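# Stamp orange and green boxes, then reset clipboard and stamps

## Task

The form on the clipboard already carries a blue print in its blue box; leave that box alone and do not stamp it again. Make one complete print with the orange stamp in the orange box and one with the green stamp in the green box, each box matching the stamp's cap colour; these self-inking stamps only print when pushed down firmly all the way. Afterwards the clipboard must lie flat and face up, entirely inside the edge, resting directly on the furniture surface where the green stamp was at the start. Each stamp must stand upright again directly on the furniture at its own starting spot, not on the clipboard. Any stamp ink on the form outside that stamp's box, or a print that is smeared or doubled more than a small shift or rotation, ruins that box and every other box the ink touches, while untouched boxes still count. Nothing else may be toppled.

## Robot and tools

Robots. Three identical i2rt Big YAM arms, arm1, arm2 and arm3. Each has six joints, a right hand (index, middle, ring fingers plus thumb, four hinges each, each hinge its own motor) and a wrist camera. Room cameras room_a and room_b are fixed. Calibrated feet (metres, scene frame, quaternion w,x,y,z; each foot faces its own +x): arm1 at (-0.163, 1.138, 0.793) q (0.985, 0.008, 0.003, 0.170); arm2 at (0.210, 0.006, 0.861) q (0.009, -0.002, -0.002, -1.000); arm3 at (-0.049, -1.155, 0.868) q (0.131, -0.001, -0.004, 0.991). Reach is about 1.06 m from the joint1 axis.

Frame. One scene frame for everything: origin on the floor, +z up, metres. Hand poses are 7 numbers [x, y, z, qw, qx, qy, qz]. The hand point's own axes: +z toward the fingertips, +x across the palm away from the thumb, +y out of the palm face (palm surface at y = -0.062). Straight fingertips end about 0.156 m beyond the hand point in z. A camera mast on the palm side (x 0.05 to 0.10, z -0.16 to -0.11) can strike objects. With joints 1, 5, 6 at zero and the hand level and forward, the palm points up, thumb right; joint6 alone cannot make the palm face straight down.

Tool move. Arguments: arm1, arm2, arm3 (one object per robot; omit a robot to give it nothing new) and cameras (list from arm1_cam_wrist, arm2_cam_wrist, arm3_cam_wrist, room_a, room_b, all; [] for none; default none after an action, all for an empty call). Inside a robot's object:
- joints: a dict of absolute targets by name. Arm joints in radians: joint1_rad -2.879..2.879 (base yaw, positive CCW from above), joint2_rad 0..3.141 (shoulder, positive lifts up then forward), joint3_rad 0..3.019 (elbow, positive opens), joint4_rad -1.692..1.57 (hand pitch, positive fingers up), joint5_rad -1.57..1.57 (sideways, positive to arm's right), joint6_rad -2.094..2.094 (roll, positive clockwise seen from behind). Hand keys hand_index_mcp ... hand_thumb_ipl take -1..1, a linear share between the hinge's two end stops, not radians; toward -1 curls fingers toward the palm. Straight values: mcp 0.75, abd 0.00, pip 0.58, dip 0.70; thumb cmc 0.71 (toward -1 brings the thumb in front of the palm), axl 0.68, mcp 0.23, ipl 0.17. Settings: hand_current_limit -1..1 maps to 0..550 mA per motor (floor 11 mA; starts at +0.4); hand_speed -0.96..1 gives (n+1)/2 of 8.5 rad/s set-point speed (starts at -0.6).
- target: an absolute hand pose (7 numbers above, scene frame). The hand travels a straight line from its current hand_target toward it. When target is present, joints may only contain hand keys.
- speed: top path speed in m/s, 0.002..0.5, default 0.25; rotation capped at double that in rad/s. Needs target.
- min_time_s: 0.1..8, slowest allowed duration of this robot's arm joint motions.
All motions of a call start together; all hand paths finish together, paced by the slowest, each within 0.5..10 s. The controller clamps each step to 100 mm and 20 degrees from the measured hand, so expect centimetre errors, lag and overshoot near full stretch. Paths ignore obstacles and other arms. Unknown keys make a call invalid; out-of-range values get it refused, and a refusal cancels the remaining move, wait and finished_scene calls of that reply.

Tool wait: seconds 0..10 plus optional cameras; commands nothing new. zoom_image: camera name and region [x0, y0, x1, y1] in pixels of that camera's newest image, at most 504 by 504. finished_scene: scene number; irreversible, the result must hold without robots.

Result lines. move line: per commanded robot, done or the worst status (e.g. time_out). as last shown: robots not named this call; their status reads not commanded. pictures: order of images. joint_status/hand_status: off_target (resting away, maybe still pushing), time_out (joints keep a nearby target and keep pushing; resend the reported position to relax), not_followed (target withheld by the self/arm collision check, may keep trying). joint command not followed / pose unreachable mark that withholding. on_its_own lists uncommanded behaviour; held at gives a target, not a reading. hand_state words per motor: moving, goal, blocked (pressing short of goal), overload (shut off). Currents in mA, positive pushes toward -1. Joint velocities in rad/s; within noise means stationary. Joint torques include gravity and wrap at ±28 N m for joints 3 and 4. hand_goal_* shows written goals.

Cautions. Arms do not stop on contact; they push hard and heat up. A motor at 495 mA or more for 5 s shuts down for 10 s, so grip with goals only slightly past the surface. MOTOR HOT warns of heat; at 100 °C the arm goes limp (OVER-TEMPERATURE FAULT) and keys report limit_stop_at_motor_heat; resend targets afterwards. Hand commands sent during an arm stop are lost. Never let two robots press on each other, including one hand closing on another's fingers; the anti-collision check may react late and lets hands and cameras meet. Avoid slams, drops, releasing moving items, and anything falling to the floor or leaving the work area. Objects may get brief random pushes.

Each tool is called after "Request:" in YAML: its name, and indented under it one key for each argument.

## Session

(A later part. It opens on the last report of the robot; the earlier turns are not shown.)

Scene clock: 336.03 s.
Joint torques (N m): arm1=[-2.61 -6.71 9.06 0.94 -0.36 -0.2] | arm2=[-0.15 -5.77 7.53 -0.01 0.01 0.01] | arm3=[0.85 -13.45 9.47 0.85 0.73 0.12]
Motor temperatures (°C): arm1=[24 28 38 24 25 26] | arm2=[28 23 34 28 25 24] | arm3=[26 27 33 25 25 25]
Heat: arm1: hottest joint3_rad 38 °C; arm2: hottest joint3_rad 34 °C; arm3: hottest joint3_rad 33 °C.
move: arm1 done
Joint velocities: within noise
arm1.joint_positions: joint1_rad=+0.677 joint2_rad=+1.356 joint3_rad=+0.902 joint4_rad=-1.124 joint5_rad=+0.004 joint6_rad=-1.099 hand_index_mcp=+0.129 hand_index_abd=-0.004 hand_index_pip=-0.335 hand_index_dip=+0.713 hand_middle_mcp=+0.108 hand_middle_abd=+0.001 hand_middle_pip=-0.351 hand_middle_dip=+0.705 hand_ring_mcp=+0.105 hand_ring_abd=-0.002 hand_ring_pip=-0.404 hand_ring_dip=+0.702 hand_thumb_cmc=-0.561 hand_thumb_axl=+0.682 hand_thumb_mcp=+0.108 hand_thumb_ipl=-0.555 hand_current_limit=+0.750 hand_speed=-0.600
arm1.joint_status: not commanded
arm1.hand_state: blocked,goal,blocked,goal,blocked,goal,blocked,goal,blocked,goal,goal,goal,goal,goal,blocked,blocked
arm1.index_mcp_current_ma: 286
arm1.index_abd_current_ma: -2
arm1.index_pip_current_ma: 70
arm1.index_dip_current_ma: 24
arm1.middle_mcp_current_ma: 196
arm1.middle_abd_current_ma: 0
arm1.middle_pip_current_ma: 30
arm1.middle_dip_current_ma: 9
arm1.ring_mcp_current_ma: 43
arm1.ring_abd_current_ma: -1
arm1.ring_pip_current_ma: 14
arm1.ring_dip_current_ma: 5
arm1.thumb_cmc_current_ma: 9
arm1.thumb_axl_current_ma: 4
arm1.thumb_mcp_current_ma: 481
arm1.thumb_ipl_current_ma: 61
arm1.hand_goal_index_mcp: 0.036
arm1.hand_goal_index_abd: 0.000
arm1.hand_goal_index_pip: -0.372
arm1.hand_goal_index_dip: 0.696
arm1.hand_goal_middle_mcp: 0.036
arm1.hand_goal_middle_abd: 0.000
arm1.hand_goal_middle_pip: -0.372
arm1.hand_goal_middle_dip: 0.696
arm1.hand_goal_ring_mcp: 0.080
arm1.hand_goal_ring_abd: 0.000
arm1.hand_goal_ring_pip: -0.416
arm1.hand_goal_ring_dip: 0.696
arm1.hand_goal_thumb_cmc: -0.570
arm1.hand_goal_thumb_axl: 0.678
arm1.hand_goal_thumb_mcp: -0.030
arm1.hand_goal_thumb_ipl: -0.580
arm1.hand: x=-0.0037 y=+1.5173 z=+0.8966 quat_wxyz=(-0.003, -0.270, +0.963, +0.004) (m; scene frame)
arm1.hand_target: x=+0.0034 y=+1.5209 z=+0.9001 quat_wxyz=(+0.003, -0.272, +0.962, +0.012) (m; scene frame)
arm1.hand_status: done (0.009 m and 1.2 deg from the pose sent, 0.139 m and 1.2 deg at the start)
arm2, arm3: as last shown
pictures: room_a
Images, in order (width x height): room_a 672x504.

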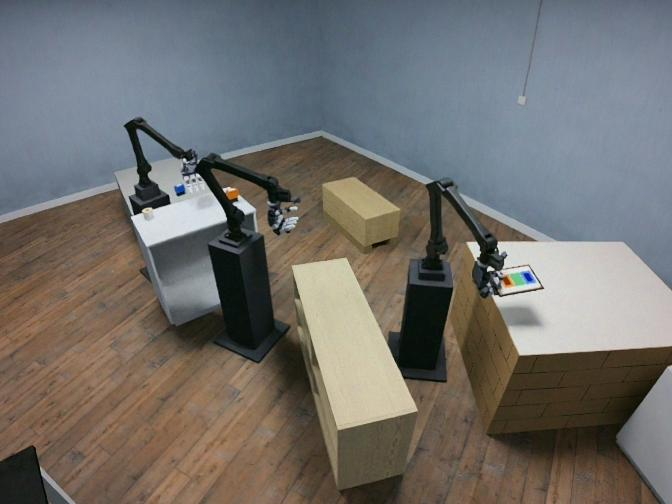

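Request:
move:
  arm1: {"target": [0.0035, 1.521, 0.76, 0.003, -0.272, 0.962, 0.012], "speed": 0.08}
  cameras: ["room_a", "room_b"]

Request:
zoom_image:
  camera: "room_a"
  region: [440, 200, 640, 400]

Request:
zoom_image:
  camera: "room_b"
  region: [90, 110, 290, 280]

Scene clock: 338.83 s.
Joint torques (N m): arm1=[-2.55 -7.77 6.46 0.94 -0.37 -0.2] | arm2=[-0.15 -5.71 7.53 -0.03 0.02 0.01] | arm3=[0.79 -13.45 9.47 0.85 0.73 0.12]
Motor temperatures (°C): arm1=[24 28 38 24 25 26] | arm2=[28 23 34 28 25 24] | arm3=[26 27 33 25 25 25]
Heat: arm1: hottest joint3_rad 38 °C; arm2: hottest joint3_rad 34 °C; arm3: hottest joint3_rad 33 °C.
move: arm1 done
Joint velocities: within noise
arm1.joint_positions: joint1_rad=+0.671 joint2_rad=+1.619 joint3_rad=+0.734 joint4_rad=-0.688 joint5_rad=+0.004 joint6_rad=-1.106 hand_index_mcp=+0.129 hand_index_abd=-0.004 hand_index_pip=-0.334 hand_index_dip=+0.714 hand_middle_mcp=+0.108 hand_middle_abd=+0.001 hand_middle_pip=-0.351 hand_middle_dip=+0.705 hand_ring_mcp=+0.105 hand_ring_abd=-0.002 hand_ring_pip=-0.404 hand_ring_dip=+0.702 hand_thumb_cmc=-0.561 hand_thumb_axl=+0.682 hand_thumb_mcp=+0.106 hand_thumb_ipl=-0.555 hand_current_limit=+0.750 hand_speed=-0.600
arm1.joint_status: not commanded
arm1.hand_state: blocked,goal,blocked,goal,blocked,goal,blocked,goal,blocked,goal,goal,goal,goal,goal,blocked,blocked
arm1.index_mcp_current_ma: 286
arm1.index_abd_current_ma: -2
arm1.index_pip_current_ma: 72
arm1.index_dip_current_ma: 24
arm1.middle_mcp_current_ma: 196
arm1.middle_abd_current_ma: 0
arm1.middle_pip_current_ma: 30
arm1.middle_dip_current_ma: 9
arm1.ring_mcp_current_ma: 42
arm1.ring_abd_current_ma: -1
arm1.ring_pip_current_ma: 14
arm1.ring_dip_current_ma: 5
arm1.thumb_cmc_current_ma: 9
arm1.thumb_axl_current_ma: 4
arm1.thumb_mcp_current_ma: 481
arm1.thumb_ipl_current_ma: 61
arm1.hand_goal_index_mcp: 0.036
arm1.hand_goal_index_abd: 0.000
arm1.hand_goal_index_pip: -0.372
arm1.hand_goal_index_dip: 0.696
arm1.hand_goal_middle_mcp: 0.036
arm1.hand_goal_middle_abd: 0.000
arm1.hand_goal_middle_pip: -0.372
arm1.hand_goal_middle_dip: 0.696
arm1.hand_goal_ring_mcp: 0.080
arm1.hand_goal_ring_abd: 0.000
arm1.hand_goal_ring_pip: -0.416
arm1.hand_goal_ring_dip: 0.696
arm1.hand_goal_thumb_cmc: -0.570
arm1.hand_goal_thumb_axl: 0.678
arm1.hand_goal_thumb_mcp: -0.030
arm1.hand_goal_thumb_ipl: -0.580
arm1.hand: x=-0.0029 y=+1.5185 z=+0.7591 quat_wxyz=(-0.001, -0.271, +0.963, +0.006) (m; scene frame)
arm1.hand_target: x=+0.0035 y=+1.5208 z=+0.7601 quat_wxyz=(+0.003, -0.272, +0.962, +0.012) (m; scene frame)
arm1.hand_status: done (0.007 m and 0.9 deg from the pose sent, 0.137 m and 1.2 deg at the start)
arm2, arm3: as last shown
pictures: room_a, room_b
Images, in order (width x height): room_a 672x504, room_b 672x504.

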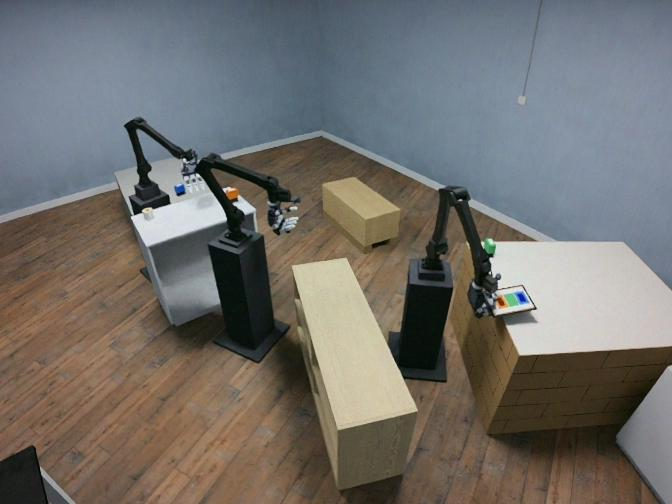

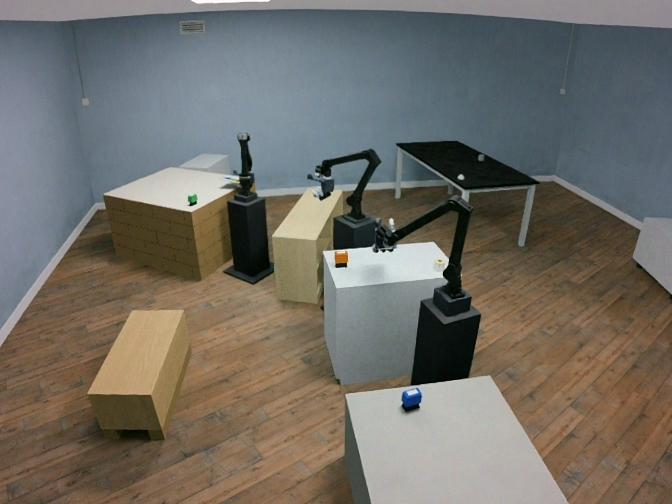

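Scaled by 2.520 from the camera's 672x504 image, which has a finer 960x720 frame.

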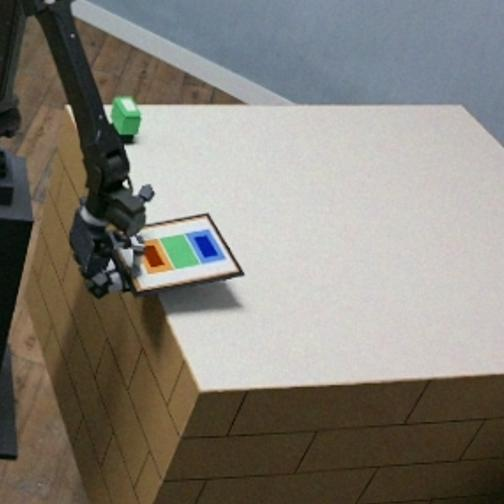

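Scaled by 2.520 from the camera's 672x504 image, which has a finer 960x720 frame.

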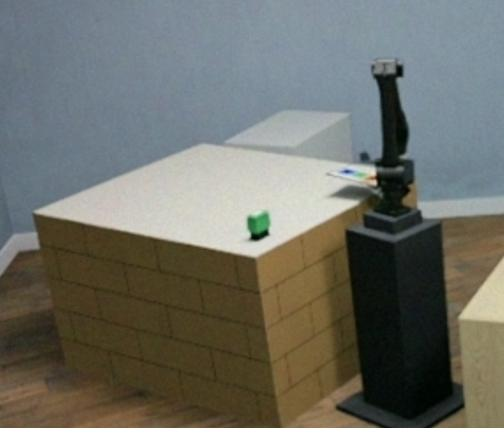

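Request:
zoom_image:
  camera: "room_a"
  region: [456, 270, 556, 360]

Scaled by 5.040 from the camera's 672x504 image, which has a finer 960x720 frame.

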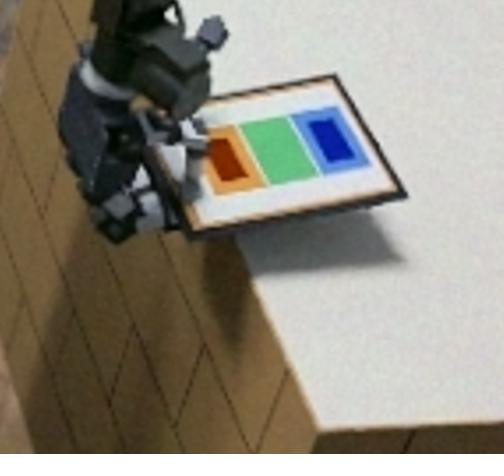

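Request:
move:
  arm1: {"target": [-0.004, 1.532, 0.76, 0.0274, -0.2706, 0.9592, -0.0745], "speed": 0.08}
  cameras: ["room_a", "arm1_cam_wrist"]

Request:
zoom_image:
  camera: "room_a"
  region: [456, 270, 556, 360]

Scene clock: 342.23 s.
Joint torques (N m): arm1=[-0.32 -7.65 9.47 -0.17 -0.09 0.09] | arm2=[-0.21 -5.71 7.53 -0.01 0.01 0.01] | arm3=[0.85 -13.39 9.47 0.85 0.74 0.12]
Motor temperatures (°C): arm1=[24 28 38 24 25 26] | arm2=[28 23 33 28 25 24] | arm3=[26 27 33 25 25 25]
Heat: arm1: hottest joint3_rad 38 °C; arm2: hottest joint3_rad 33 °C; arm3: hottest joint3_rad 33 °C.
move: arm1 off_target
Joint velocities: within noise
arm1.joint_positions: joint1_rad=+0.757 joint2_rad=+1.642 joint3_rad=+0.790 joint4_rad=-0.825 joint5_rad=+0.155 joint6_rad=-1.022 hand_index_mcp=+0.129 hand_index_abd=-0.004 hand_index_pip=-0.334 hand_index_dip=+0.714 hand_middle_mcp=+0.108 hand_middle_abd=+0.001 hand_middle_pip=-0.351 hand_middle_dip=+0.705 hand_ring_mcp=+0.104 hand_ring_abd=-0.002 hand_ring_pip=-0.404 hand_ring_dip=+0.702 hand_thumb_cmc=-0.561 hand_thumb_axl=+0.682 hand_thumb_mcp=+0.106 hand_thumb_ipl=-0.555 hand_current_limit=+0.750 hand_speed=-0.600
arm1.joint_status: not commanded
arm1.hand_state: blocked,goal,blocked,goal,blocked,goal,blocked,goal,blocked,goal,goal,goal,goal,goal,blocked,blocked
arm1.index_mcp_current_ma: 286
arm1.index_abd_current_ma: -2
arm1.index_pip_current_ma: 72
arm1.index_dip_current_ma: 24
arm1.middle_mcp_current_ma: 196
arm1.middle_abd_current_ma: 0
arm1.middle_pip_current_ma: 30
arm1.middle_dip_current_ma: 9
arm1.ring_mcp_current_ma: 41
arm1.ring_abd_current_ma: -1
arm1.ring_pip_current_ma: 14
arm1.ring_dip_current_ma: 5
arm1.thumb_cmc_current_ma: 9
arm1.thumb_axl_current_ma: 4
arm1.thumb_mcp_current_ma: 481
arm1.thumb_ipl_current_ma: 61
arm1.hand_goal_index_mcp: 0.036
arm1.hand_goal_index_abd: 0.000
arm1.hand_goal_index_pip: -0.372
arm1.hand_goal_index_dip: 0.696
arm1.hand_goal_middle_mcp: 0.036
arm1.hand_goal_middle_abd: 0.000
arm1.hand_goal_middle_pip: -0.372
arm1.hand_goal_middle_dip: 0.696
arm1.hand_goal_ring_mcp: 0.080
arm1.hand_goal_ring_abd: 0.000
arm1.hand_goal_ring_pip: -0.416
arm1.hand_goal_ring_dip: 0.696
arm1.hand_goal_thumb_cmc: -0.570
arm1.hand_goal_thumb_axl: 0.678
arm1.hand_goal_thumb_mcp: -0.030
arm1.hand_goal_thumb_ipl: -0.580
arm1.hand: x=-0.0093 y=+1.5133 z=+0.7530 quat_wxyz=(+0.019, -0.274, +0.958, -0.083) (m; scene frame)
arm1.hand_target: x=-0.0043 y=+1.5315 z=+0.7604 quat_wxyz=(+0.027, -0.271, +0.959, -0.074) (m; scene frame)
arm1.hand_status: off_target (0.021 m and 1.5 deg from the pose sent, 0.014 m and 9.8 deg at the start)
arm2, arm3: as last shown
pictures: arm1_cam_wrist, room_a
Images, in order (width x height): arm1_cam_wrist 672x504, room_a 672x504.

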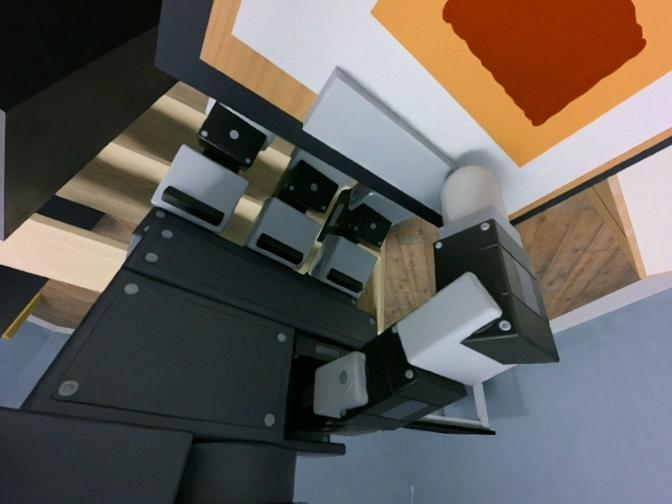

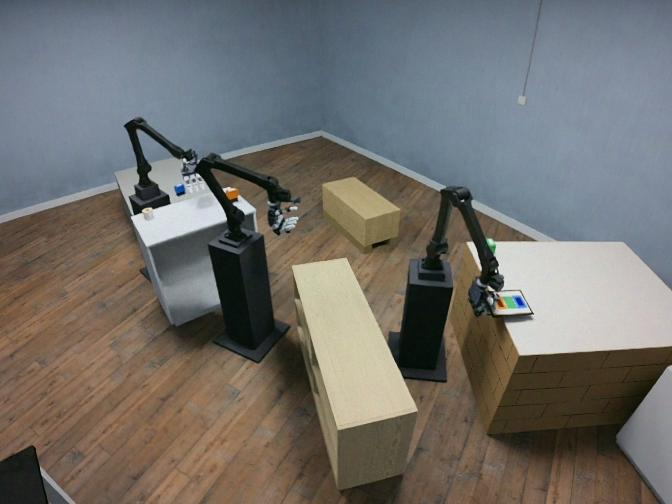

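Scaled by 5.040 from the camera's 672x504 image, which has a finer 960x720 frame.

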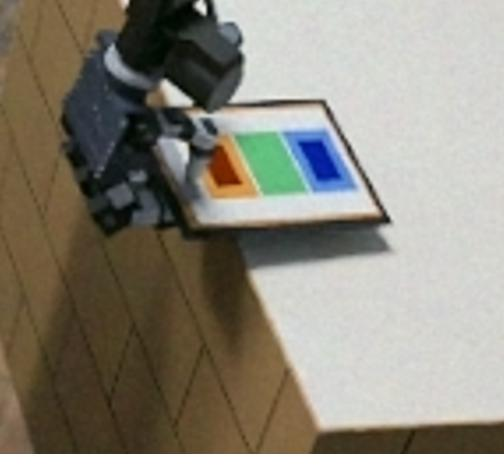

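Request:
move:
  arm1: {"target": [0.0015, 1.497, 0.745, 0.0285, -0.2698, 0.9583, -0.0835], "speed": 0.05}
  cameras: ["room_a"]

Request:
zoom_image:
  camera: "room_a"
  region: [456, 270, 556, 360]

Scene clock: 344.73 s.
Joint torques (N m): arm1=[-2.37 -8.7 6.09 0.64 -0.12 -0.16] | arm2=[-0.15 -5.71 7.54 -0.01 0.02 0.01] | arm3=[0.85 -13.39 9.47 0.85 0.73 0.12]
Motor temperatures (°C): arm1=[24 28 38 24 25 26] | arm2=[28 23 33 28 25 24] | arm3=[26 27 33 25 25 25]
Heat: arm1: hottest joint3_rad 38 °C; arm2: hottest joint3_rad 33 °C; arm3: hottest joint3_rad 33 °C.
move: arm1 done
Joint velocities: within noise
arm1.joint_positions: joint1_rad=+0.728 joint2_rad=+1.642 joint3_rad=+0.741 joint4_rad=-0.784 joint5_rad=+0.175 joint6_rad=-1.036 hand_index_mcp=+0.129 hand_index_abd=-0.004 hand_index_pip=-0.334 hand_index_dip=+0.714 hand_middle_mcp=+0.108 hand_middle_abd=+0.001 hand_middle_pip=-0.351 hand_middle_dip=+0.705 hand_ring_mcp=+0.104 hand_ring_abd=-0.002 hand_ring_pip=-0.404 hand_ring_dip=+0.702 hand_thumb_cmc=-0.561 hand_thumb_axl=+0.682 hand_thumb_mcp=+0.106 hand_thumb_ipl=-0.555 hand_current_limit=+0.750 hand_speed=-0.600
arm1.joint_status: not commanded
arm1.hand_state: blocked,goal,blocked,goal,blocked,goal,blocked,goal,blocked,goal,goal,goal,goal,goal,blocked,blocked
arm1.index_mcp_current_ma: 286
arm1.index_abd_current_ma: -2
arm1.index_pip_current_ma: 72
arm1.index_dip_current_ma: 24
arm1.middle_mcp_current_ma: 196
arm1.middle_abd_current_ma: 0
arm1.middle_pip_current_ma: 30
arm1.middle_dip_current_ma: 9
arm1.ring_mcp_current_ma: 41
arm1.ring_abd_current_ma: -1
arm1.ring_pip_current_ma: 14
arm1.ring_dip_current_ma: 5
arm1.thumb_cmc_current_ma: 9
arm1.thumb_axl_current_ma: 4
arm1.thumb_mcp_current_ma: 481
arm1.thumb_ipl_current_ma: 61
arm1.hand_goal_index_mcp: 0.036
arm1.hand_goal_index_abd: 0.000
arm1.hand_goal_index_pip: -0.372
arm1.hand_goal_index_dip: 0.696
arm1.hand_goal_middle_mcp: 0.036
arm1.hand_goal_middle_abd: 0.000
arm1.hand_goal_middle_pip: -0.372
arm1.hand_goal_middle_dip: 0.696
arm1.hand_goal_ring_mcp: 0.080
arm1.hand_goal_ring_abd: 0.000
arm1.hand_goal_ring_pip: -0.416
arm1.hand_goal_ring_dip: 0.696
arm1.hand_goal_thumb_cmc: -0.570
arm1.hand_goal_thumb_axl: 0.678
arm1.hand_goal_thumb_mcp: -0.030
arm1.hand_goal_thumb_ipl: -0.580
arm1.hand: x=-0.0044 y=+1.4924 z=+0.7397 quat_wxyz=(+0.022, -0.268, +0.959, -0.093) (m; scene frame)
arm1.hand_target: x=+0.0014 y=+1.4969 z=+0.7450 quat_wxyz=(+0.029, -0.270, +0.959, -0.084) (m; scene frame)
arm1.hand_status: done (0.009 m and 1.4 deg from the pose sent, 0.021 m and 1.2 deg at the start)
arm2, arm3: as last shown
pictures: room_a
Images, in order (width x height): room_a 672x504.

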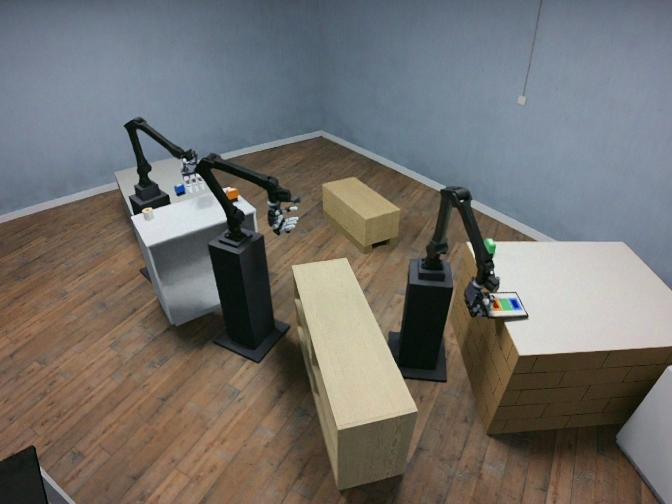

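Scaled by 5.040 from the camera's 672x504 image, which has a finer 960x720 frame.

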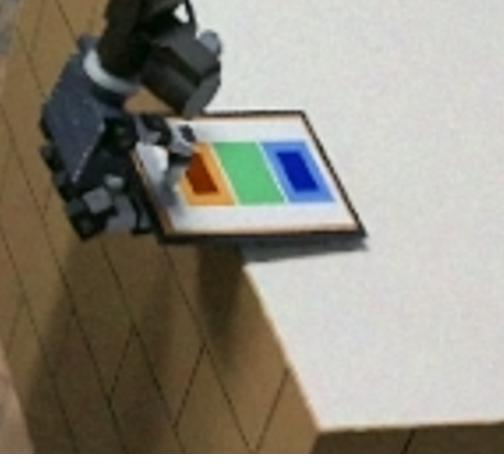

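Request:
move:
  arm1: {"target": [-0.0085, 1.508, 0.733, 0.0275, -0.27, 0.9585, -0.078], "speed": 0.05}
  cameras: ["room_a"]

Request:
zoom_image:
  camera: "room_a"
  region: [456, 270, 556, 360]

Scene clock: 346.37 s.
Joint torques (N m): arm1=[-0.32 -7.65 6.16 0.68 -0.36 0.08] | arm2=[-0.21 -5.77 7.54 -0.01 0.01 0.01] | arm3=[0.85 -13.39 9.47 0.85 0.73 0.12]
Motor temperatures (°C): arm1=[24 28 38 24 25 26] | arm2=[28 23 33 28 25 24] | arm3=[26 27 33 25 25 25]
Heat: arm1: hottest joint3_rad 38 °C; arm2: hottest joint3_rad 33 °C; arm3: hottest joint3_rad 33 °C.
move: arm1 done
Joint velocities: within noise
arm1.joint_positions: joint1_rad=+0.740 joint2_rad=+1.664 joint3_rad=+0.741 joint4_rad=-0.745 joint5_rad=+0.168 joint6_rad=-1.036 hand_index_mcp=+0.129 hand_index_abd=-0.004 hand_index_pip=-0.334 hand_index_dip=+0.714 hand_middle_mcp=+0.108 hand_middle_abd=+0.001 hand_middle_pip=-0.351 hand_middle_dip=+0.705 hand_ring_mcp=+0.104 hand_ring_abd=-0.002 hand_ring_pip=-0.404 hand_ring_dip=+0.702 hand_thumb_cmc=-0.561 hand_thumb_axl=+0.682 hand_thumb_mcp=+0.106 hand_thumb_ipl=-0.555 hand_current_limit=+0.750 hand_speed=-0.600
arm1.joint_status: not commanded
arm1.hand_state: blocked,goal,blocked,goal,blocked,goal,blocked,goal,blocked,goal,goal,goal,goal,goal,blocked,blocked
arm1.index_mcp_current_ma: 286
arm1.index_abd_current_ma: -2
arm1.index_pip_current_ma: 72
arm1.index_dip_current_ma: 24
arm1.middle_mcp_current_ma: 196
arm1.middle_abd_current_ma: 0
arm1.middle_pip_current_ma: 30
arm1.middle_dip_current_ma: 9
arm1.ring_mcp_current_ma: 41
arm1.ring_abd_current_ma: -1
arm1.ring_pip_current_ma: 14
arm1.ring_dip_current_ma: 5
arm1.thumb_cmc_current_ma: 9
arm1.thumb_axl_current_ma: 4
arm1.thumb_mcp_current_ma: 481
arm1.thumb_ipl_current_ma: 61
arm1.hand_goal_index_mcp: 0.036
arm1.hand_goal_index_abd: 0.000
arm1.hand_goal_index_pip: -0.372
arm1.hand_goal_index_dip: 0.696
arm1.hand_goal_middle_mcp: 0.036
arm1.hand_goal_middle_abd: 0.000
arm1.hand_goal_middle_pip: -0.372
arm1.hand_goal_middle_dip: 0.696
arm1.hand_goal_ring_mcp: 0.080
arm1.hand_goal_ring_abd: 0.000
arm1.hand_goal_ring_pip: -0.416
arm1.hand_goal_ring_dip: 0.696
arm1.hand_goal_thumb_cmc: -0.570
arm1.hand_goal_thumb_axl: 0.678
arm1.hand_goal_thumb_mcp: -0.030
arm1.hand_goal_thumb_ipl: -0.580
arm1.hand: x=-0.0069 y=+1.4999 z=+0.7333 quat_wxyz=(+0.025, -0.273, +0.958, -0.085) (m; scene frame)
arm1.hand_target: x=-0.0086 y=+1.5078 z=+0.7331 quat_wxyz=(+0.027, -0.270, +0.959, -0.078) (m; scene frame)
arm1.hand_status: done (0.008 m and 0.9 deg from the pose sent, 0.018 m and 1.9 deg at the start)
arm2, arm3: as last shown
pictures: room_a
Images, in order (width x height): room_a 672x504.

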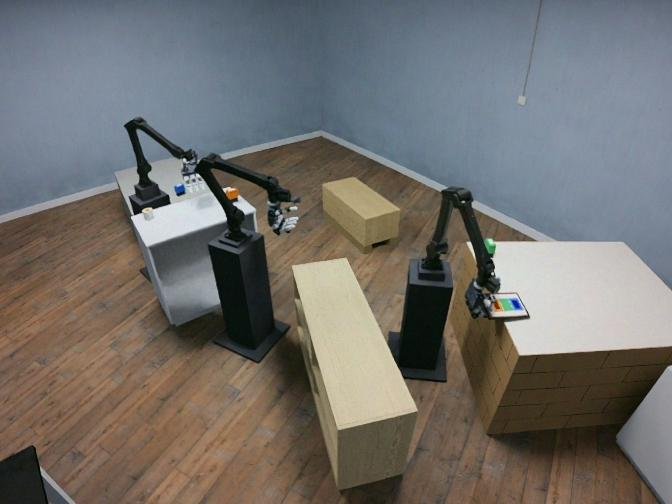

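Scaled by 5.040 from the camera's 672x504 image, which has a finer 960x720 frame.

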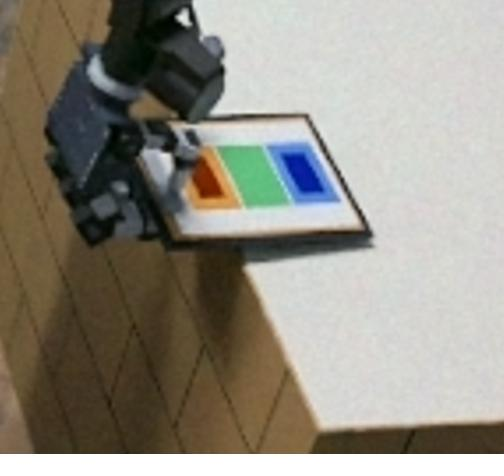

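Request:
move:
  arm1: {"target": [-0.0085, 1.508, 0.735, 0.018, -0.271, 0.9612, -0.0445], "speed": 0.05}
  cameras: ["room_a"]

Request:
zoom_image:
  camera: "room_a"
  region: [456, 270, 556, 360]

Scene clock: 348.13 s.
Joint torques (N m): arm1=[-2.49 -8.53 5.64 0.8 -0.45 -0.2] | arm2=[-0.15 -5.71 7.54 -0.01 0.02 0.01] | arm3=[0.85 -13.39 9.47 0.84 0.73 0.12]
Motor temperatures (°C): arm1=[24 28 37 24 25 26] | arm2=[28 23 33 28 25 24] | arm3=[26 27 33 25 25 25]
Heat: arm1: hottest joint3_rad 37 °C; arm2: hottest joint3_rad 33 °C; arm3: hottest joint3_rad 33 °C.
move: arm1 done
Joint velocities: within noise
arm1.joint_positions: joint1_rad=+0.733 joint2_rad=+1.664 joint3_rad=+0.718 joint4_rad=-0.692 joint5_rad=+0.111 joint6_rad=-1.040 hand_index_mcp=+0.129 hand_index_abd=-0.004 hand_index_pip=-0.334 hand_index_dip=+0.714 hand_middle_mcp=+0.108 hand_middle_abd=+0.001 hand_middle_pip=-0.351 hand_middle_dip=+0.705 hand_ring_mcp=+0.104 hand_ring_abd=-0.002 hand_ring_pip=-0.404 hand_ring_dip=+0.702 hand_thumb_cmc=-0.561 hand_thumb_axl=+0.682 hand_thumb_mcp=+0.106 hand_thumb_ipl=-0.555 hand_current_limit=+0.750 hand_speed=-0.600
arm1.joint_status: not commanded
arm1.hand_state: blocked,goal,blocked,goal,blocked,goal,blocked,goal,blocked,goal,goal,goal,goal,goal,blocked,blocked
arm1.index_mcp_current_ma: 286
arm1.index_abd_current_ma: -2
arm1.index_pip_current_ma: 72
arm1.index_dip_current_ma: 24
arm1.middle_mcp_current_ma: 196
arm1.middle_abd_current_ma: 0
arm1.middle_pip_current_ma: 30
arm1.middle_dip_current_ma: 9
arm1.ring_mcp_current_ma: 41
arm1.ring_abd_current_ma: -1
arm1.ring_pip_current_ma: 14
arm1.ring_dip_current_ma: 5
arm1.thumb_cmc_current_ma: 9
arm1.thumb_axl_current_ma: 4
arm1.thumb_mcp_current_ma: 481
arm1.thumb_ipl_current_ma: 61
arm1.hand_goal_index_mcp: 0.036
arm1.hand_goal_index_abd: 0.000
arm1.hand_goal_index_pip: -0.372
arm1.hand_goal_index_dip: 0.696
arm1.hand_goal_middle_mcp: 0.036
arm1.hand_goal_middle_abd: 0.000
arm1.hand_goal_middle_pip: -0.372
arm1.hand_goal_middle_dip: 0.696
arm1.hand_goal_ring_mcp: 0.080
arm1.hand_goal_ring_abd: 0.000
arm1.hand_goal_ring_pip: -0.416
arm1.hand_goal_ring_dip: 0.696
arm1.hand_goal_thumb_cmc: -0.570
arm1.hand_goal_thumb_axl: 0.678
arm1.hand_goal_thumb_mcp: -0.030
arm1.hand_goal_thumb_ipl: -0.580
arm1.hand: x=-0.0132 y=+1.5047 z=+0.7316 quat_wxyz=(+0.015, -0.270, +0.961, -0.055) (m; scene frame)
arm1.hand_target: x=-0.0084 y=+1.5080 z=+0.7350 quat_wxyz=(+0.018, -0.271, +0.961, -0.045) (m; scene frame)
arm1.hand_status: done (0.007 m and 1.2 deg from the pose sent, 0.008 m and 4.8 deg at the start)
arm2, arm3: as last shown
pictures: room_a
Images, in order (width x height): room_a 672x504.

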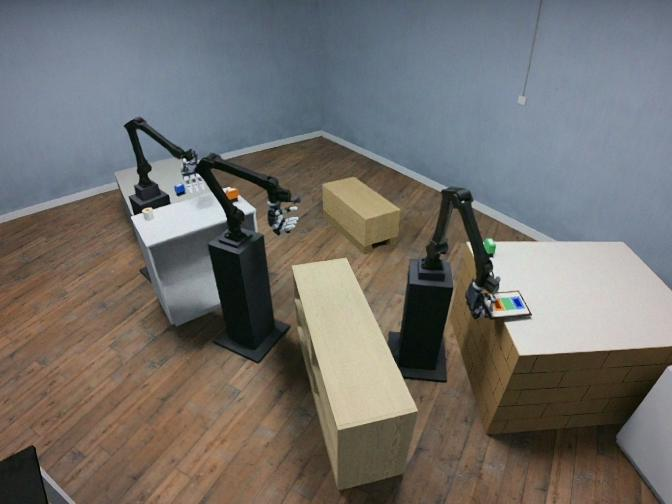

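Scaled by 5.040 from the camera's 672x504 image, which has a finer 960x720 frame.

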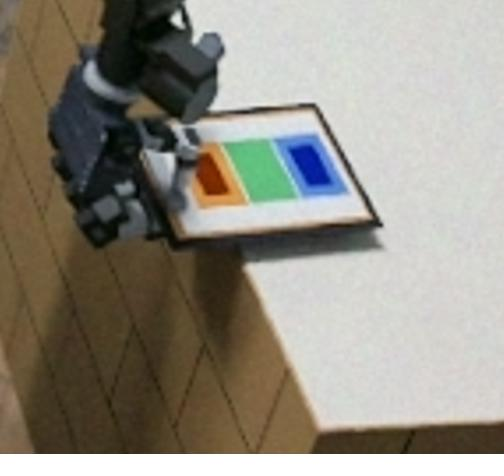

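Request:
move:
  arm1: {"target": [-0.006, 1.5045, 0.718, 0.018, -0.271, 0.9612, -0.0445], "speed": 0.04}
  cameras: ["room_a"]

Request:
zoom_image:
  camera: "room_a"
  region: [456, 270, 556, 360]

Scene clock: 349.47 s.
Joint torques (N m): arm1=[-2.61 -7.65 5.44 0.84 -0.45 -0.19] | arm2=[-0.15 -5.77 7.54 -0.02 0.01 0.01] | arm3=[0.79 -13.39 9.46 0.85 0.74 0.12]
Motor temperatures (°C): arm1=[24 28 37 24 25 26] | arm2=[28 23 33 28 25 24] | arm3=[26 27 33 25 25 25]
Heat: arm1: hottest joint3_rad 37 °C; arm2: hottest joint3_rad 33 °C; arm3: hottest joint3_rad 33 °C.
move: arm1 done
Joint velocities: within noise
arm1.joint_positions: joint1_rad=+0.721 joint2_rad=+1.694 joint3_rad=+0.703 joint4_rad=-0.634 joint5_rad=+0.111 joint6_rad=-1.052 hand_index_mcp=+0.129 hand_index_abd=-0.004 hand_index_pip=-0.334 hand_index_dip=+0.714 hand_middle_mcp=+0.108 hand_middle_abd=+0.001 hand_middle_pip=-0.351 hand_middle_dip=+0.705 hand_ring_mcp=+0.104 hand_ring_abd=-0.002 hand_ring_pip=-0.404 hand_ring_dip=+0.702 hand_thumb_cmc=-0.561 hand_thumb_axl=+0.682 hand_thumb_mcp=+0.106 hand_thumb_ipl=-0.555 hand_current_limit=+0.750 hand_speed=-0.600
arm1.joint_status: not commanded
arm1.hand_state: blocked,goal,blocked,goal,blocked,goal,blocked,goal,blocked,goal,goal,goal,goal,goal,blocked,blocked
arm1.index_mcp_current_ma: 286
arm1.index_abd_current_ma: -2
arm1.index_pip_current_ma: 72
arm1.index_dip_current_ma: 24
arm1.middle_mcp_current_ma: 196
arm1.middle_abd_current_ma: 0
arm1.middle_pip_current_ma: 30
arm1.middle_dip_current_ma: 9
arm1.ring_mcp_current_ma: 41
arm1.ring_abd_current_ma: -1
arm1.ring_pip_current_ma: 14
arm1.ring_dip_current_ma: 5
arm1.thumb_cmc_current_ma: 9
arm1.thumb_axl_current_ma: 4
arm1.thumb_mcp_current_ma: 481
arm1.thumb_ipl_current_ma: 61
arm1.hand_goal_index_mcp: 0.036
arm1.hand_goal_index_abd: 0.000
arm1.hand_goal_index_pip: -0.372
arm1.hand_goal_index_dip: 0.696
arm1.hand_goal_middle_mcp: 0.036
arm1.hand_goal_middle_abd: 0.000
arm1.hand_goal_middle_pip: -0.372
arm1.hand_goal_middle_dip: 0.696
arm1.hand_goal_ring_mcp: 0.080
arm1.hand_goal_ring_abd: 0.000
arm1.hand_goal_ring_pip: -0.416
arm1.hand_goal_ring_dip: 0.696
arm1.hand_goal_thumb_cmc: -0.570
arm1.hand_goal_thumb_axl: 0.678
arm1.hand_goal_thumb_mcp: -0.030
arm1.hand_goal_thumb_ipl: -0.580
arm1.hand: x=-0.0100 y=+1.5027 z=+0.7189 quat_wxyz=(+0.019, -0.270, +0.961, -0.051) (m; scene frame)
arm1.hand_target: x=-0.0060 y=+1.5043 z=+0.7180 quat_wxyz=(+0.018, -0.271, +0.961, -0.045) (m; scene frame)
arm1.hand_status: done (0.005 m and 0.7 deg from the pose sent, 0.015 m and 1.2 deg at the start)
arm2.joint_positions: joint1_rad=-1.260 joint2_rad=+1.098 joint3_rad=+0.756 joint4_rad=-1.210 joint5_rad=+0.007 joint6_rad=-0.017 hand_index_mcp=+0.085 hand_index_abd=-0.001 hand_index_pip=-0.365 hand_index_dip=+0.699 hand_middle_mcp=+0.086 hand_middle_abd=+0.001 hand_middle_pip=-0.365 hand_middle_dip=+0.699 hand_ring_mcp=+0.116 hand_ring_abd=-0.002 hand_ring_pip=-0.409 hand_ring_dip=+0.700 hand_thumb_cmc=-0.569 hand_thumb_axl=+0.679 hand_thumb_mcp=+0.490 hand_thumb_ipl=+0.096 hand_current_limit=+0.750 hand_speed=-0.750
arm2.joint_status: not commanded
arm2.hand_state: goal,goal,goal,goal,goal,goal,goal,goal,goal,goal,goal,goal,goal,goal,goal,goal
arm2.index_mcp_current_ma: 62
arm2.index_abd_current_ma: -2
arm2.index_pip_current_ma: 26
arm2.index_dip_current_ma: 12
arm2.middle_mcp_current_ma: 67
arm2.middle_abd_current_ma: 2
arm2.middle_pip_current_ma: 24
arm2.middle_dip_current_ma: 10
arm2.ring_mcp_current_ma: 68
arm2.ring_abd_current_ma: -6
arm2.ring_pip_current_ma: 24
arm2.ring_dip_current_ma: 13
arm2.thumb_cmc_current_ma: 3
arm2.thumb_axl_current_ma: 3
arm2.thumb_mcp_current_ma: -52
arm2.thumb_ipl_current_ma: -21
arm2.hand_goal_index_mcp: 0.070
arm2.hand_goal_index_abd: 0.000
arm2.hand_goal_index_pip: -0.372
arm2.hand_goal_index_dip: 0.696
arm2.hand_goal_middle_mcp: 0.070
arm2.hand_goal_middle_abd: 0.000
arm2.hand_goal_middle_pip: -0.372
arm2.hand_goal_middle_dip: 0.696
arm2.hand_goal_ring_mcp: 0.100
arm2.hand_goal_ring_abd: 0.000
arm2.hand_goal_ring_pip: -0.416
arm2.hand_goal_ring_dip: 0.696
arm2.hand_goal_thumb_cmc: -0.570
arm2.hand_goal_thumb_axl: 0.678
arm2.hand_goal_thumb_mcp: 0.500
arm2.hand_goal_thumb_ipl: 0.100
arm2.hand: x=+0.1163 y=+0.3541 z=+0.9844 quat_wxyz=(+0.001, +0.172, -0.985, -0.008) (m; scene frame)
arm2.hand_target: x=+0.1179 y=+0.3509 z=+0.9840 quat_wxyz=(+0.000, +0.173, -0.985, -0.005) (m; scene frame)
arm2.hand_status: not commanded
arm3.joint_positions: joint1_rad=-0.908 joint2_rad=+1.495 joint3_rad=+0.802 joint4_rad=-0.169 joint5_rad=+0.720 joint6_rad=+0.668 hand_index_mcp=+0.759 hand_index_abd=+0.000 hand_index_pip=+0.577 hand_index_dip=+0.694 hand_middle_mcp=+0.760 hand_middle_abd=+0.000 hand_middle_pip=+0.577 hand_middle_dip=+0.694 hand_ring_mcp=+0.759 hand_ring_abd=-0.001 hand_ring_pip=+0.575 hand_ring_dip=+0.694 hand_thumb_cmc=-0.569 hand_thumb_axl=+0.680 hand_thumb_mcp=+0.169 hand_thumb_ipl=+0.167 hand_current_limit=+0.400 hand_speed=-0.600
arm3.joint_status: not commanded
arm3.hand_state: goal,goal,goal,goal,goal,goal,goal,goal,goal,goal,goal,goal,goal,goal,goal,goal
arm3.index_mcp_current_ma: 11
arm3.index_abd_current_ma: 0
arm3.index_pip_current_ma: -1
arm3.index_dip_current_ma: -4
arm3.middle_mcp_current_ma: 14
arm3.middle_abd_current_ma: 0
arm3.middle_pip_current_ma: -1
arm3.middle_dip_current_ma: -4
arm3.ring_mcp_current_ma: 13
arm3.ring_abd_current_ma: -2
arm3.ring_pip_current_ma: -1
arm3.ring_dip_current_ma: -4
arm3.thumb_cmc_current_ma: 1
arm3.thumb_axl_current_ma: 5
arm3.thumb_mcp_current_ma: -2
arm3.thumb_ipl_current_ma: -2
arm3.hand_goal_index_mcp: 0.754
arm3.hand_goal_index_abd: 0.000
arm3.hand_goal_index_pip: 0.578
arm3.hand_goal_index_dip: 0.696
arm3.hand_goal_middle_mcp: 0.754
arm3.hand_goal_middle_abd: 0.000
arm3.hand_goal_middle_pip: 0.578
arm3.hand_goal_middle_dip: 0.696
arm3.hand_goal_ring_mcp: 0.754
arm3.hand_goal_ring_abd: 0.000
arm3.hand_goal_ring_pip: 0.576
arm3.hand_goal_ring_dip: 0.696
arm3.hand_goal_thumb_cmc: -0.570
arm3.hand_goal_thumb_axl: 0.678
arm3.hand_goal_thumb_mcp: 0.170
arm3.hand_goal_thumb_ipl: 0.168
arm3.hand: x=-0.0883 y=-0.6328 z=+1.0548 quat_wxyz=(+0.120, +0.238, +0.852, +0.451) (m; scene frame)
arm3.hand_target: x=-0.0900 y=-0.6350 z=+1.0500 quat_wxyz=(+0.123, +0.237, +0.855, +0.445) (m; scene frame)
arm3.hand_status: not commanded
pictures: room_a
Images, in order (width x height): room_a 672x504.

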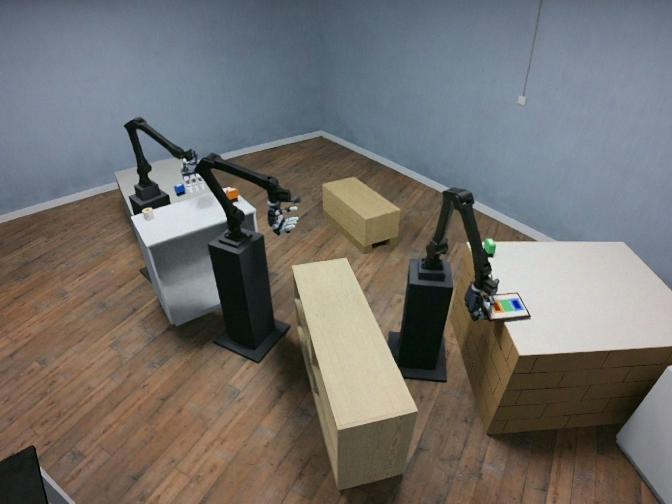

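Scaled by 5.040 from the camera's 672x504 image, which has a finer 960x720 frame.

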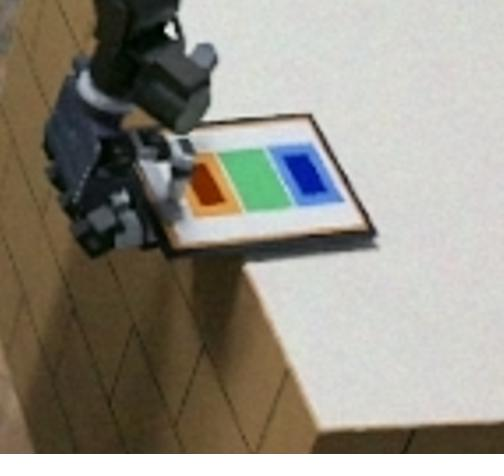

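Request:
move:
  arm1: {"target": [-0.006, 1.5045, 0.707, 0.018, -0.271, 0.9612, -0.042], "speed": 0.03}
  cameras: ["room_a"]

Request:
zoom_image:
  camera: "room_a"
  region: [456, 270, 556, 360]

Scene clock: 350.57 s.
Joint torques (N m): arm1=[-2.55 -7.82 5.12 0.85 -0.47 -0.19] | arm2=[-0.15 -5.77 7.53 -0.02 0.02 0.01] | arm3=[0.79 -13.45 9.46 0.84 0.73 0.12]
Motor temperatures (°C): arm1=[24 28 37 24 25 26] | arm2=[28 23 33 28 25 24] | arm3=[26 27 33 25 25 25]
Heat: arm1: hottest joint3_rad 37 °C; arm2: hottest joint3_rad 33 °C; arm3: hottest joint3_rad 33 °C.
move: arm1 done
Joint velocities: within noise
arm1.joint_positions: joint1_rad=+0.719 joint2_rad=+1.723 joint3_rad=+0.696 joint4_rad=-0.593 joint5_rad=+0.108 joint6_rad=-1.055 hand_index_mcp=+0.129 hand_index_abd=-0.004 hand_index_pip=-0.334 hand_index_dip=+0.714 hand_middle_mcp=+0.108 hand_middle_abd=+0.001 hand_middle_pip=-0.351 hand_middle_dip=+0.705 hand_ring_mcp=+0.104 hand_ring_abd=-0.002 hand_ring_pip=-0.404 hand_ring_dip=+0.702 hand_thumb_cmc=-0.561 hand_thumb_axl=+0.682 hand_thumb_mcp=+0.106 hand_thumb_ipl=-0.555 hand_current_limit=+0.750 hand_speed=-0.600
arm1.joint_status: not commanded
arm1.hand_state: blocked,goal,blocked,goal,blocked,goal,blocked,goal,blocked,goal,goal,goal,goal,goal,blocked,blocked
arm1.index_mcp_current_ma: 286
arm1.index_abd_current_ma: -2
arm1.index_pip_current_ma: 72
arm1.index_dip_current_ma: 24
arm1.middle_mcp_current_ma: 196
arm1.middle_abd_current_ma: 0
arm1.middle_pip_current_ma: 30
arm1.middle_dip_current_ma: 9
arm1.ring_mcp_current_ma: 41
arm1.ring_abd_current_ma: -1
arm1.ring_pip_current_ma: 14
arm1.ring_dip_current_ma: 5
arm1.thumb_cmc_current_ma: 9
arm1.thumb_axl_current_ma: 4
arm1.thumb_mcp_current_ma: 481
arm1.thumb_ipl_current_ma: 61
arm1.hand_goal_index_mcp: 0.036
arm1.hand_goal_index_abd: 0.000
arm1.hand_goal_index_pip: -0.372
arm1.hand_goal_index_dip: 0.696
arm1.hand_goal_middle_mcp: 0.036
arm1.hand_goal_middle_abd: 0.000
arm1.hand_goal_middle_pip: -0.372
arm1.hand_goal_middle_dip: 0.696
arm1.hand_goal_ring_mcp: 0.080
arm1.hand_goal_ring_abd: 0.000
arm1.hand_goal_ring_pip: -0.416
arm1.hand_goal_ring_dip: 0.696
arm1.hand_goal_thumb_cmc: -0.570
arm1.hand_goal_thumb_axl: 0.678
arm1.hand_goal_thumb_mcp: -0.030
arm1.hand_goal_thumb_ipl: -0.580
arm1.hand: x=-0.0098 y=+1.5034 z=+0.7086 quat_wxyz=(+0.019, -0.270, +0.961, -0.048) (m; scene frame)
arm1.hand_target: x=-0.0060 y=+1.5043 z=+0.7070 quat_wxyz=(+0.018, -0.271, +0.961, -0.042) (m; scene frame)
arm1.hand_status: done (0.004 m and 0.7 deg from the pose sent, 0.013 m and 1.0 deg at the start)
arm2, arm3: as last shown
pictures: room_a
Images, in order (width x height): room_a 672x504.

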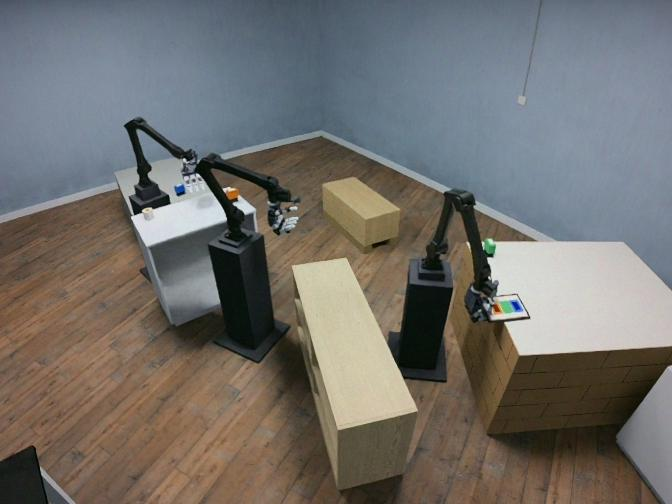

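Scaled by 5.040 from the camera's 672x504 image, which has a finer 960x720 frame.

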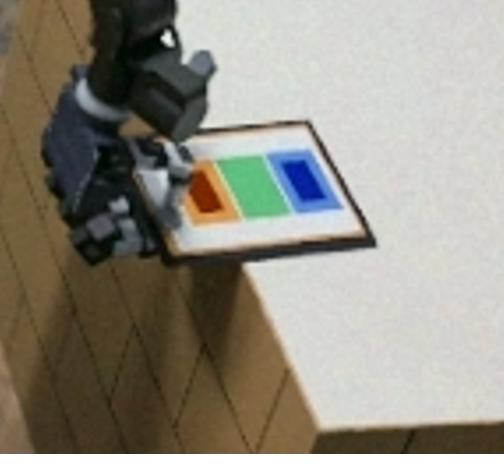

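Request:
move:
  arm1: {"target": [-0.006, 1.5045, 0.700, 0.017, -0.271, 0.9613, -0.036], "speed": 0.03}
  cameras: ["room_a"]

Request:
zoom_image:
  camera: "room_a"
  region: [456, 270, 556, 360]

Scene clock: 354.53 s.
Joint torques (N m): arm1=[-2.49 -7.82 4.9 0.88 -0.49 -0.19] | arm2=[-0.15 -5.71 7.51 -0.02 0.01 0.01] | arm3=[0.79 -13.45 9.46 0.85 0.73 0.11]
Motor temperatures (°C): arm1=[24 28 37 24 25 26] | arm2=[28 23 33 28 25 24] | arm3=[26 27 33 25 25 25]
Heat: arm1: hottest joint3_rad 37 °C; arm2: hottest joint3_rad 33 °C; arm3: hottest joint3_rad 33 °C.
move: arm1 done
Joint velocities: within noise
arm1.joint_positions: joint1_rad=+0.713 joint2_rad=+1.743 joint3_rad=+0.690 joint4_rad=-0.558 joint5_rad=+0.099 joint6_rad=-1.060 hand_index_mcp=+0.129 hand_index_abd=-0.004 hand_index_pip=-0.334 hand_index_dip=+0.714 hand_middle_mcp=+0.108 hand_middle_abd=+0.001 hand_middle_pip=-0.351 hand_middle_dip=+0.705 hand_ring_mcp=+0.104 hand_ring_abd=-0.002 hand_ring_pip=-0.404 hand_ring_dip=+0.702 hand_thumb_cmc=-0.561 hand_thumb_axl=+0.682 hand_thumb_mcp=+0.106 hand_thumb_ipl=-0.555 hand_current_limit=+0.750 hand_speed=-0.600
arm1.joint_status: not commanded
arm1.hand_state: blocked,goal,blocked,goal,blocked,goal,blocked,goal,blocked,goal,goal,goal,goal,goal,blocked,blocked
arm1.index_mcp_current_ma: 286
arm1.index_abd_current_ma: -2
arm1.index_pip_current_ma: 72
arm1.index_dip_current_ma: 24
arm1.middle_mcp_current_ma: 196
arm1.middle_abd_current_ma: 0
arm1.middle_pip_current_ma: 30
arm1.middle_dip_current_ma: 9
arm1.ring_mcp_current_ma: 41
arm1.ring_abd_current_ma: -1
arm1.ring_pip_current_ma: 14
arm1.ring_dip_current_ma: 5
arm1.thumb_cmc_current_ma: 9
arm1.thumb_axl_current_ma: 4
arm1.thumb_mcp_current_ma: 481
arm1.thumb_ipl_current_ma: 61
arm1.hand_goal_index_mcp: 0.036
arm1.hand_goal_index_abd: 0.000
arm1.hand_goal_index_pip: -0.372
arm1.hand_goal_index_dip: 0.696
arm1.hand_goal_middle_mcp: 0.036
arm1.hand_goal_middle_abd: 0.000
arm1.hand_goal_middle_pip: -0.372
arm1.hand_goal_middle_dip: 0.696
arm1.hand_goal_ring_mcp: 0.080
arm1.hand_goal_ring_abd: 0.000
arm1.hand_goal_ring_pip: -0.416
arm1.hand_goal_ring_dip: 0.696
arm1.hand_goal_thumb_cmc: -0.570
arm1.hand_goal_thumb_axl: 0.678
arm1.hand_goal_thumb_mcp: -0.030
arm1.hand_goal_thumb_ipl: -0.580
arm1.hand: x=-0.0094 y=+1.5039 z=+0.7020 quat_wxyz=(+0.019, -0.270, +0.962, -0.041) (m; scene frame)
arm1.hand_target: x=-0.0059 y=+1.5044 z=+0.7000 quat_wxyz=(+0.017, -0.271, +0.962, -0.036) (m; scene frame)
arm1.hand_status: done (0.004 m and 0.6 deg from the pose sent, 0.010 m and 1.4 deg at the start)
arm2, arm3: as last shown
pictures: room_a
Images, in order (width x height): room_a 672x504.

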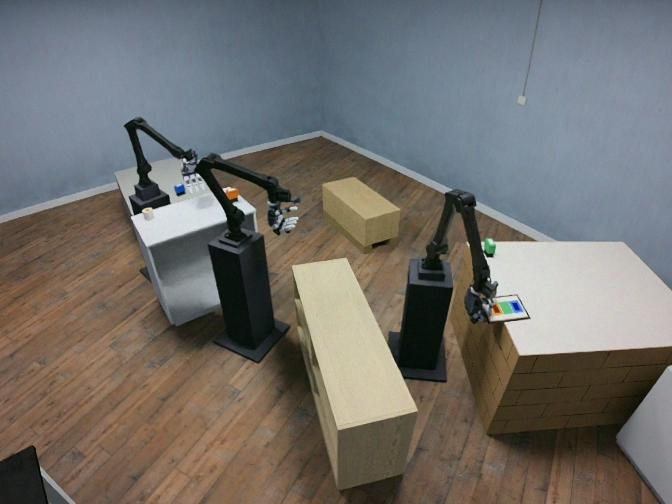

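Scaled by 5.040 from the camera's 672x504 image, which has a finer 960x720 frame.

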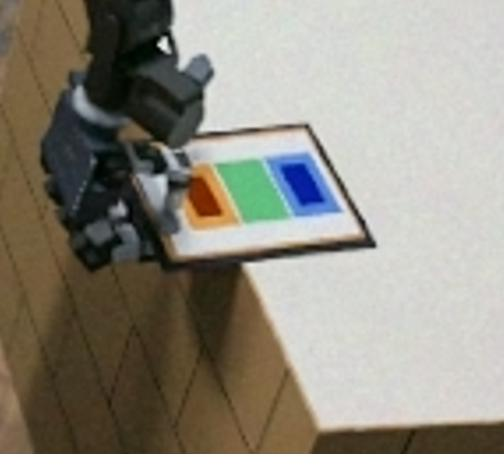

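Request:
move:
  arm1: {"target": [-0.006, 1.5045, 0.693, 0.017, -0.271, 0.9613, -0.034], "speed": 0.03}
  cameras: ["room_a"]

Request:
zoom_image:
  camera: "room_a"
  region: [456, 270, 556, 360]

Scene clock: 355.60 s.
Joint torques (N m): arm1=[-2.61 -7.71 4.67 0.85 -0.48 -0.19] | arm2=[-0.15 -5.77 7.53 -0.02 0.02 0.01] | arm3=[0.85 -13.39 9.44 0.85 0.73 0.12]
Motor temperatures (°C): arm1=[24 28 37 24 25 26] | arm2=[28 23 33 28 25 24] | arm3=[26 26 33 25 25 25]
Heat: arm1: hottest joint3_rad 37 °C; arm2: hottest joint3_rad 33 °C; arm3: hottest joint3_rad 33 °C.
move: arm1 done
Joint velocities: within noise
arm1.joint_positions: joint1_rad=+0.712 joint2_rad=+1.762 joint3_rad=+0.687 joint4_rad=-0.530 joint5_rad=+0.095 joint6_rad=-1.063 hand_index_mcp=+0.129 hand_index_abd=-0.004 hand_index_pip=-0.333 hand_index_dip=+0.715 hand_middle_mcp=+0.107 hand_middle_abd=+0.001 hand_middle_pip=-0.351 hand_middle_dip=+0.705 hand_ring_mcp=+0.104 hand_ring_abd=-0.002 hand_ring_pip=-0.404 hand_ring_dip=+0.702 hand_thumb_cmc=-0.561 hand_thumb_axl=+0.682 hand_thumb_mcp=+0.077 hand_thumb_ipl=-0.555 hand_current_limit=+0.750 hand_speed=-0.600
arm1.joint_status: not commanded
arm1.hand_state: blocked,goal,blocked,goal,blocked,goal,blocked,goal,blocked,goal,goal,goal,goal,goal,blocked,blocked
arm1.index_mcp_current_ma: 286
arm1.index_abd_current_ma: -2
arm1.index_pip_current_ma: 76
arm1.index_dip_current_ma: 26
arm1.middle_mcp_current_ma: 195
arm1.middle_abd_current_ma: 0
arm1.middle_pip_current_ma: 31
arm1.middle_dip_current_ma: 9
arm1.ring_mcp_current_ma: 41
arm1.ring_abd_current_ma: -1
arm1.ring_pip_current_ma: 14
arm1.ring_dip_current_ma: 5
arm1.thumb_cmc_current_ma: 9
arm1.thumb_axl_current_ma: 4
arm1.thumb_mcp_current_ma: 466
arm1.thumb_ipl_current_ma: 61
arm1.hand_goal_index_mcp: 0.036
arm1.hand_goal_index_abd: 0.000
arm1.hand_goal_index_pip: -0.372
arm1.hand_goal_index_dip: 0.696
arm1.hand_goal_middle_mcp: 0.036
arm1.hand_goal_middle_abd: 0.000
arm1.hand_goal_middle_pip: -0.372
arm1.hand_goal_middle_dip: 0.696
arm1.hand_goal_ring_mcp: 0.080
arm1.hand_goal_ring_abd: 0.000
arm1.hand_goal_ring_pip: -0.416
arm1.hand_goal_ring_dip: 0.696
arm1.hand_goal_thumb_cmc: -0.570
arm1.hand_goal_thumb_axl: 0.678
arm1.hand_goal_thumb_mcp: -0.030
arm1.hand_goal_thumb_ipl: -0.580
arm1.on_its_own: hand_thumb_mcp moved -0.029 toward your old target -0.030
arm1.hand: x=-0.0091 y=+1.5050 z=+0.6959 quat_wxyz=(+0.020, -0.270, +0.962, -0.038) (m; scene frame)
arm1.hand_target: x=-0.0060 y=+1.5044 z=+0.6930 quat_wxyz=(+0.017, -0.271, +0.962, -0.034) (m; scene frame)
arm1.hand_status: done (0.004 m and 0.6 deg from the pose sent, 0.010 m and 0.9 deg at the start)
arm2, arm3: as last shown
pictures: room_a
Images, in order (width x height): room_a 672x504.

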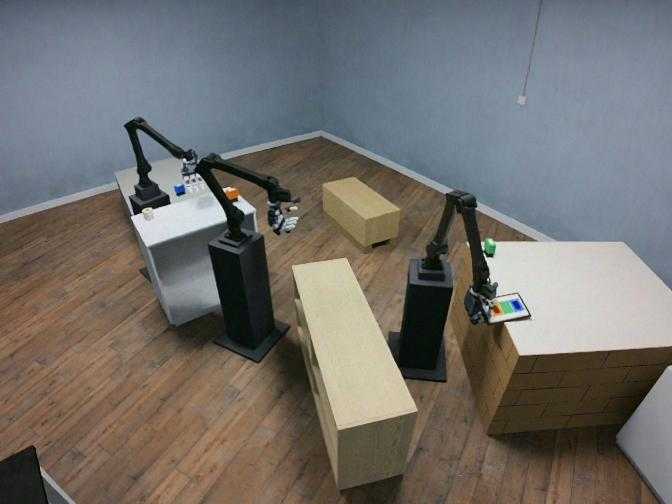

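Scaled by 5.040 from the camera's 672x504 image, which has a finer 960x720 frame.

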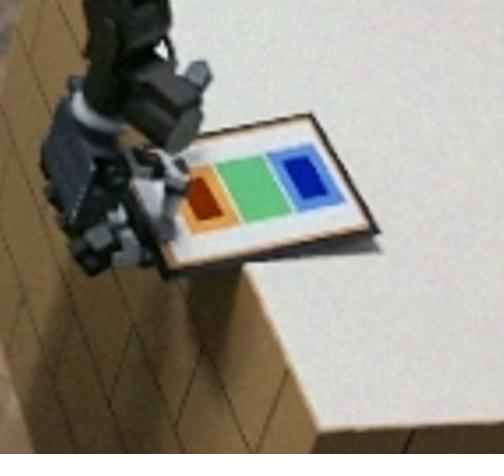

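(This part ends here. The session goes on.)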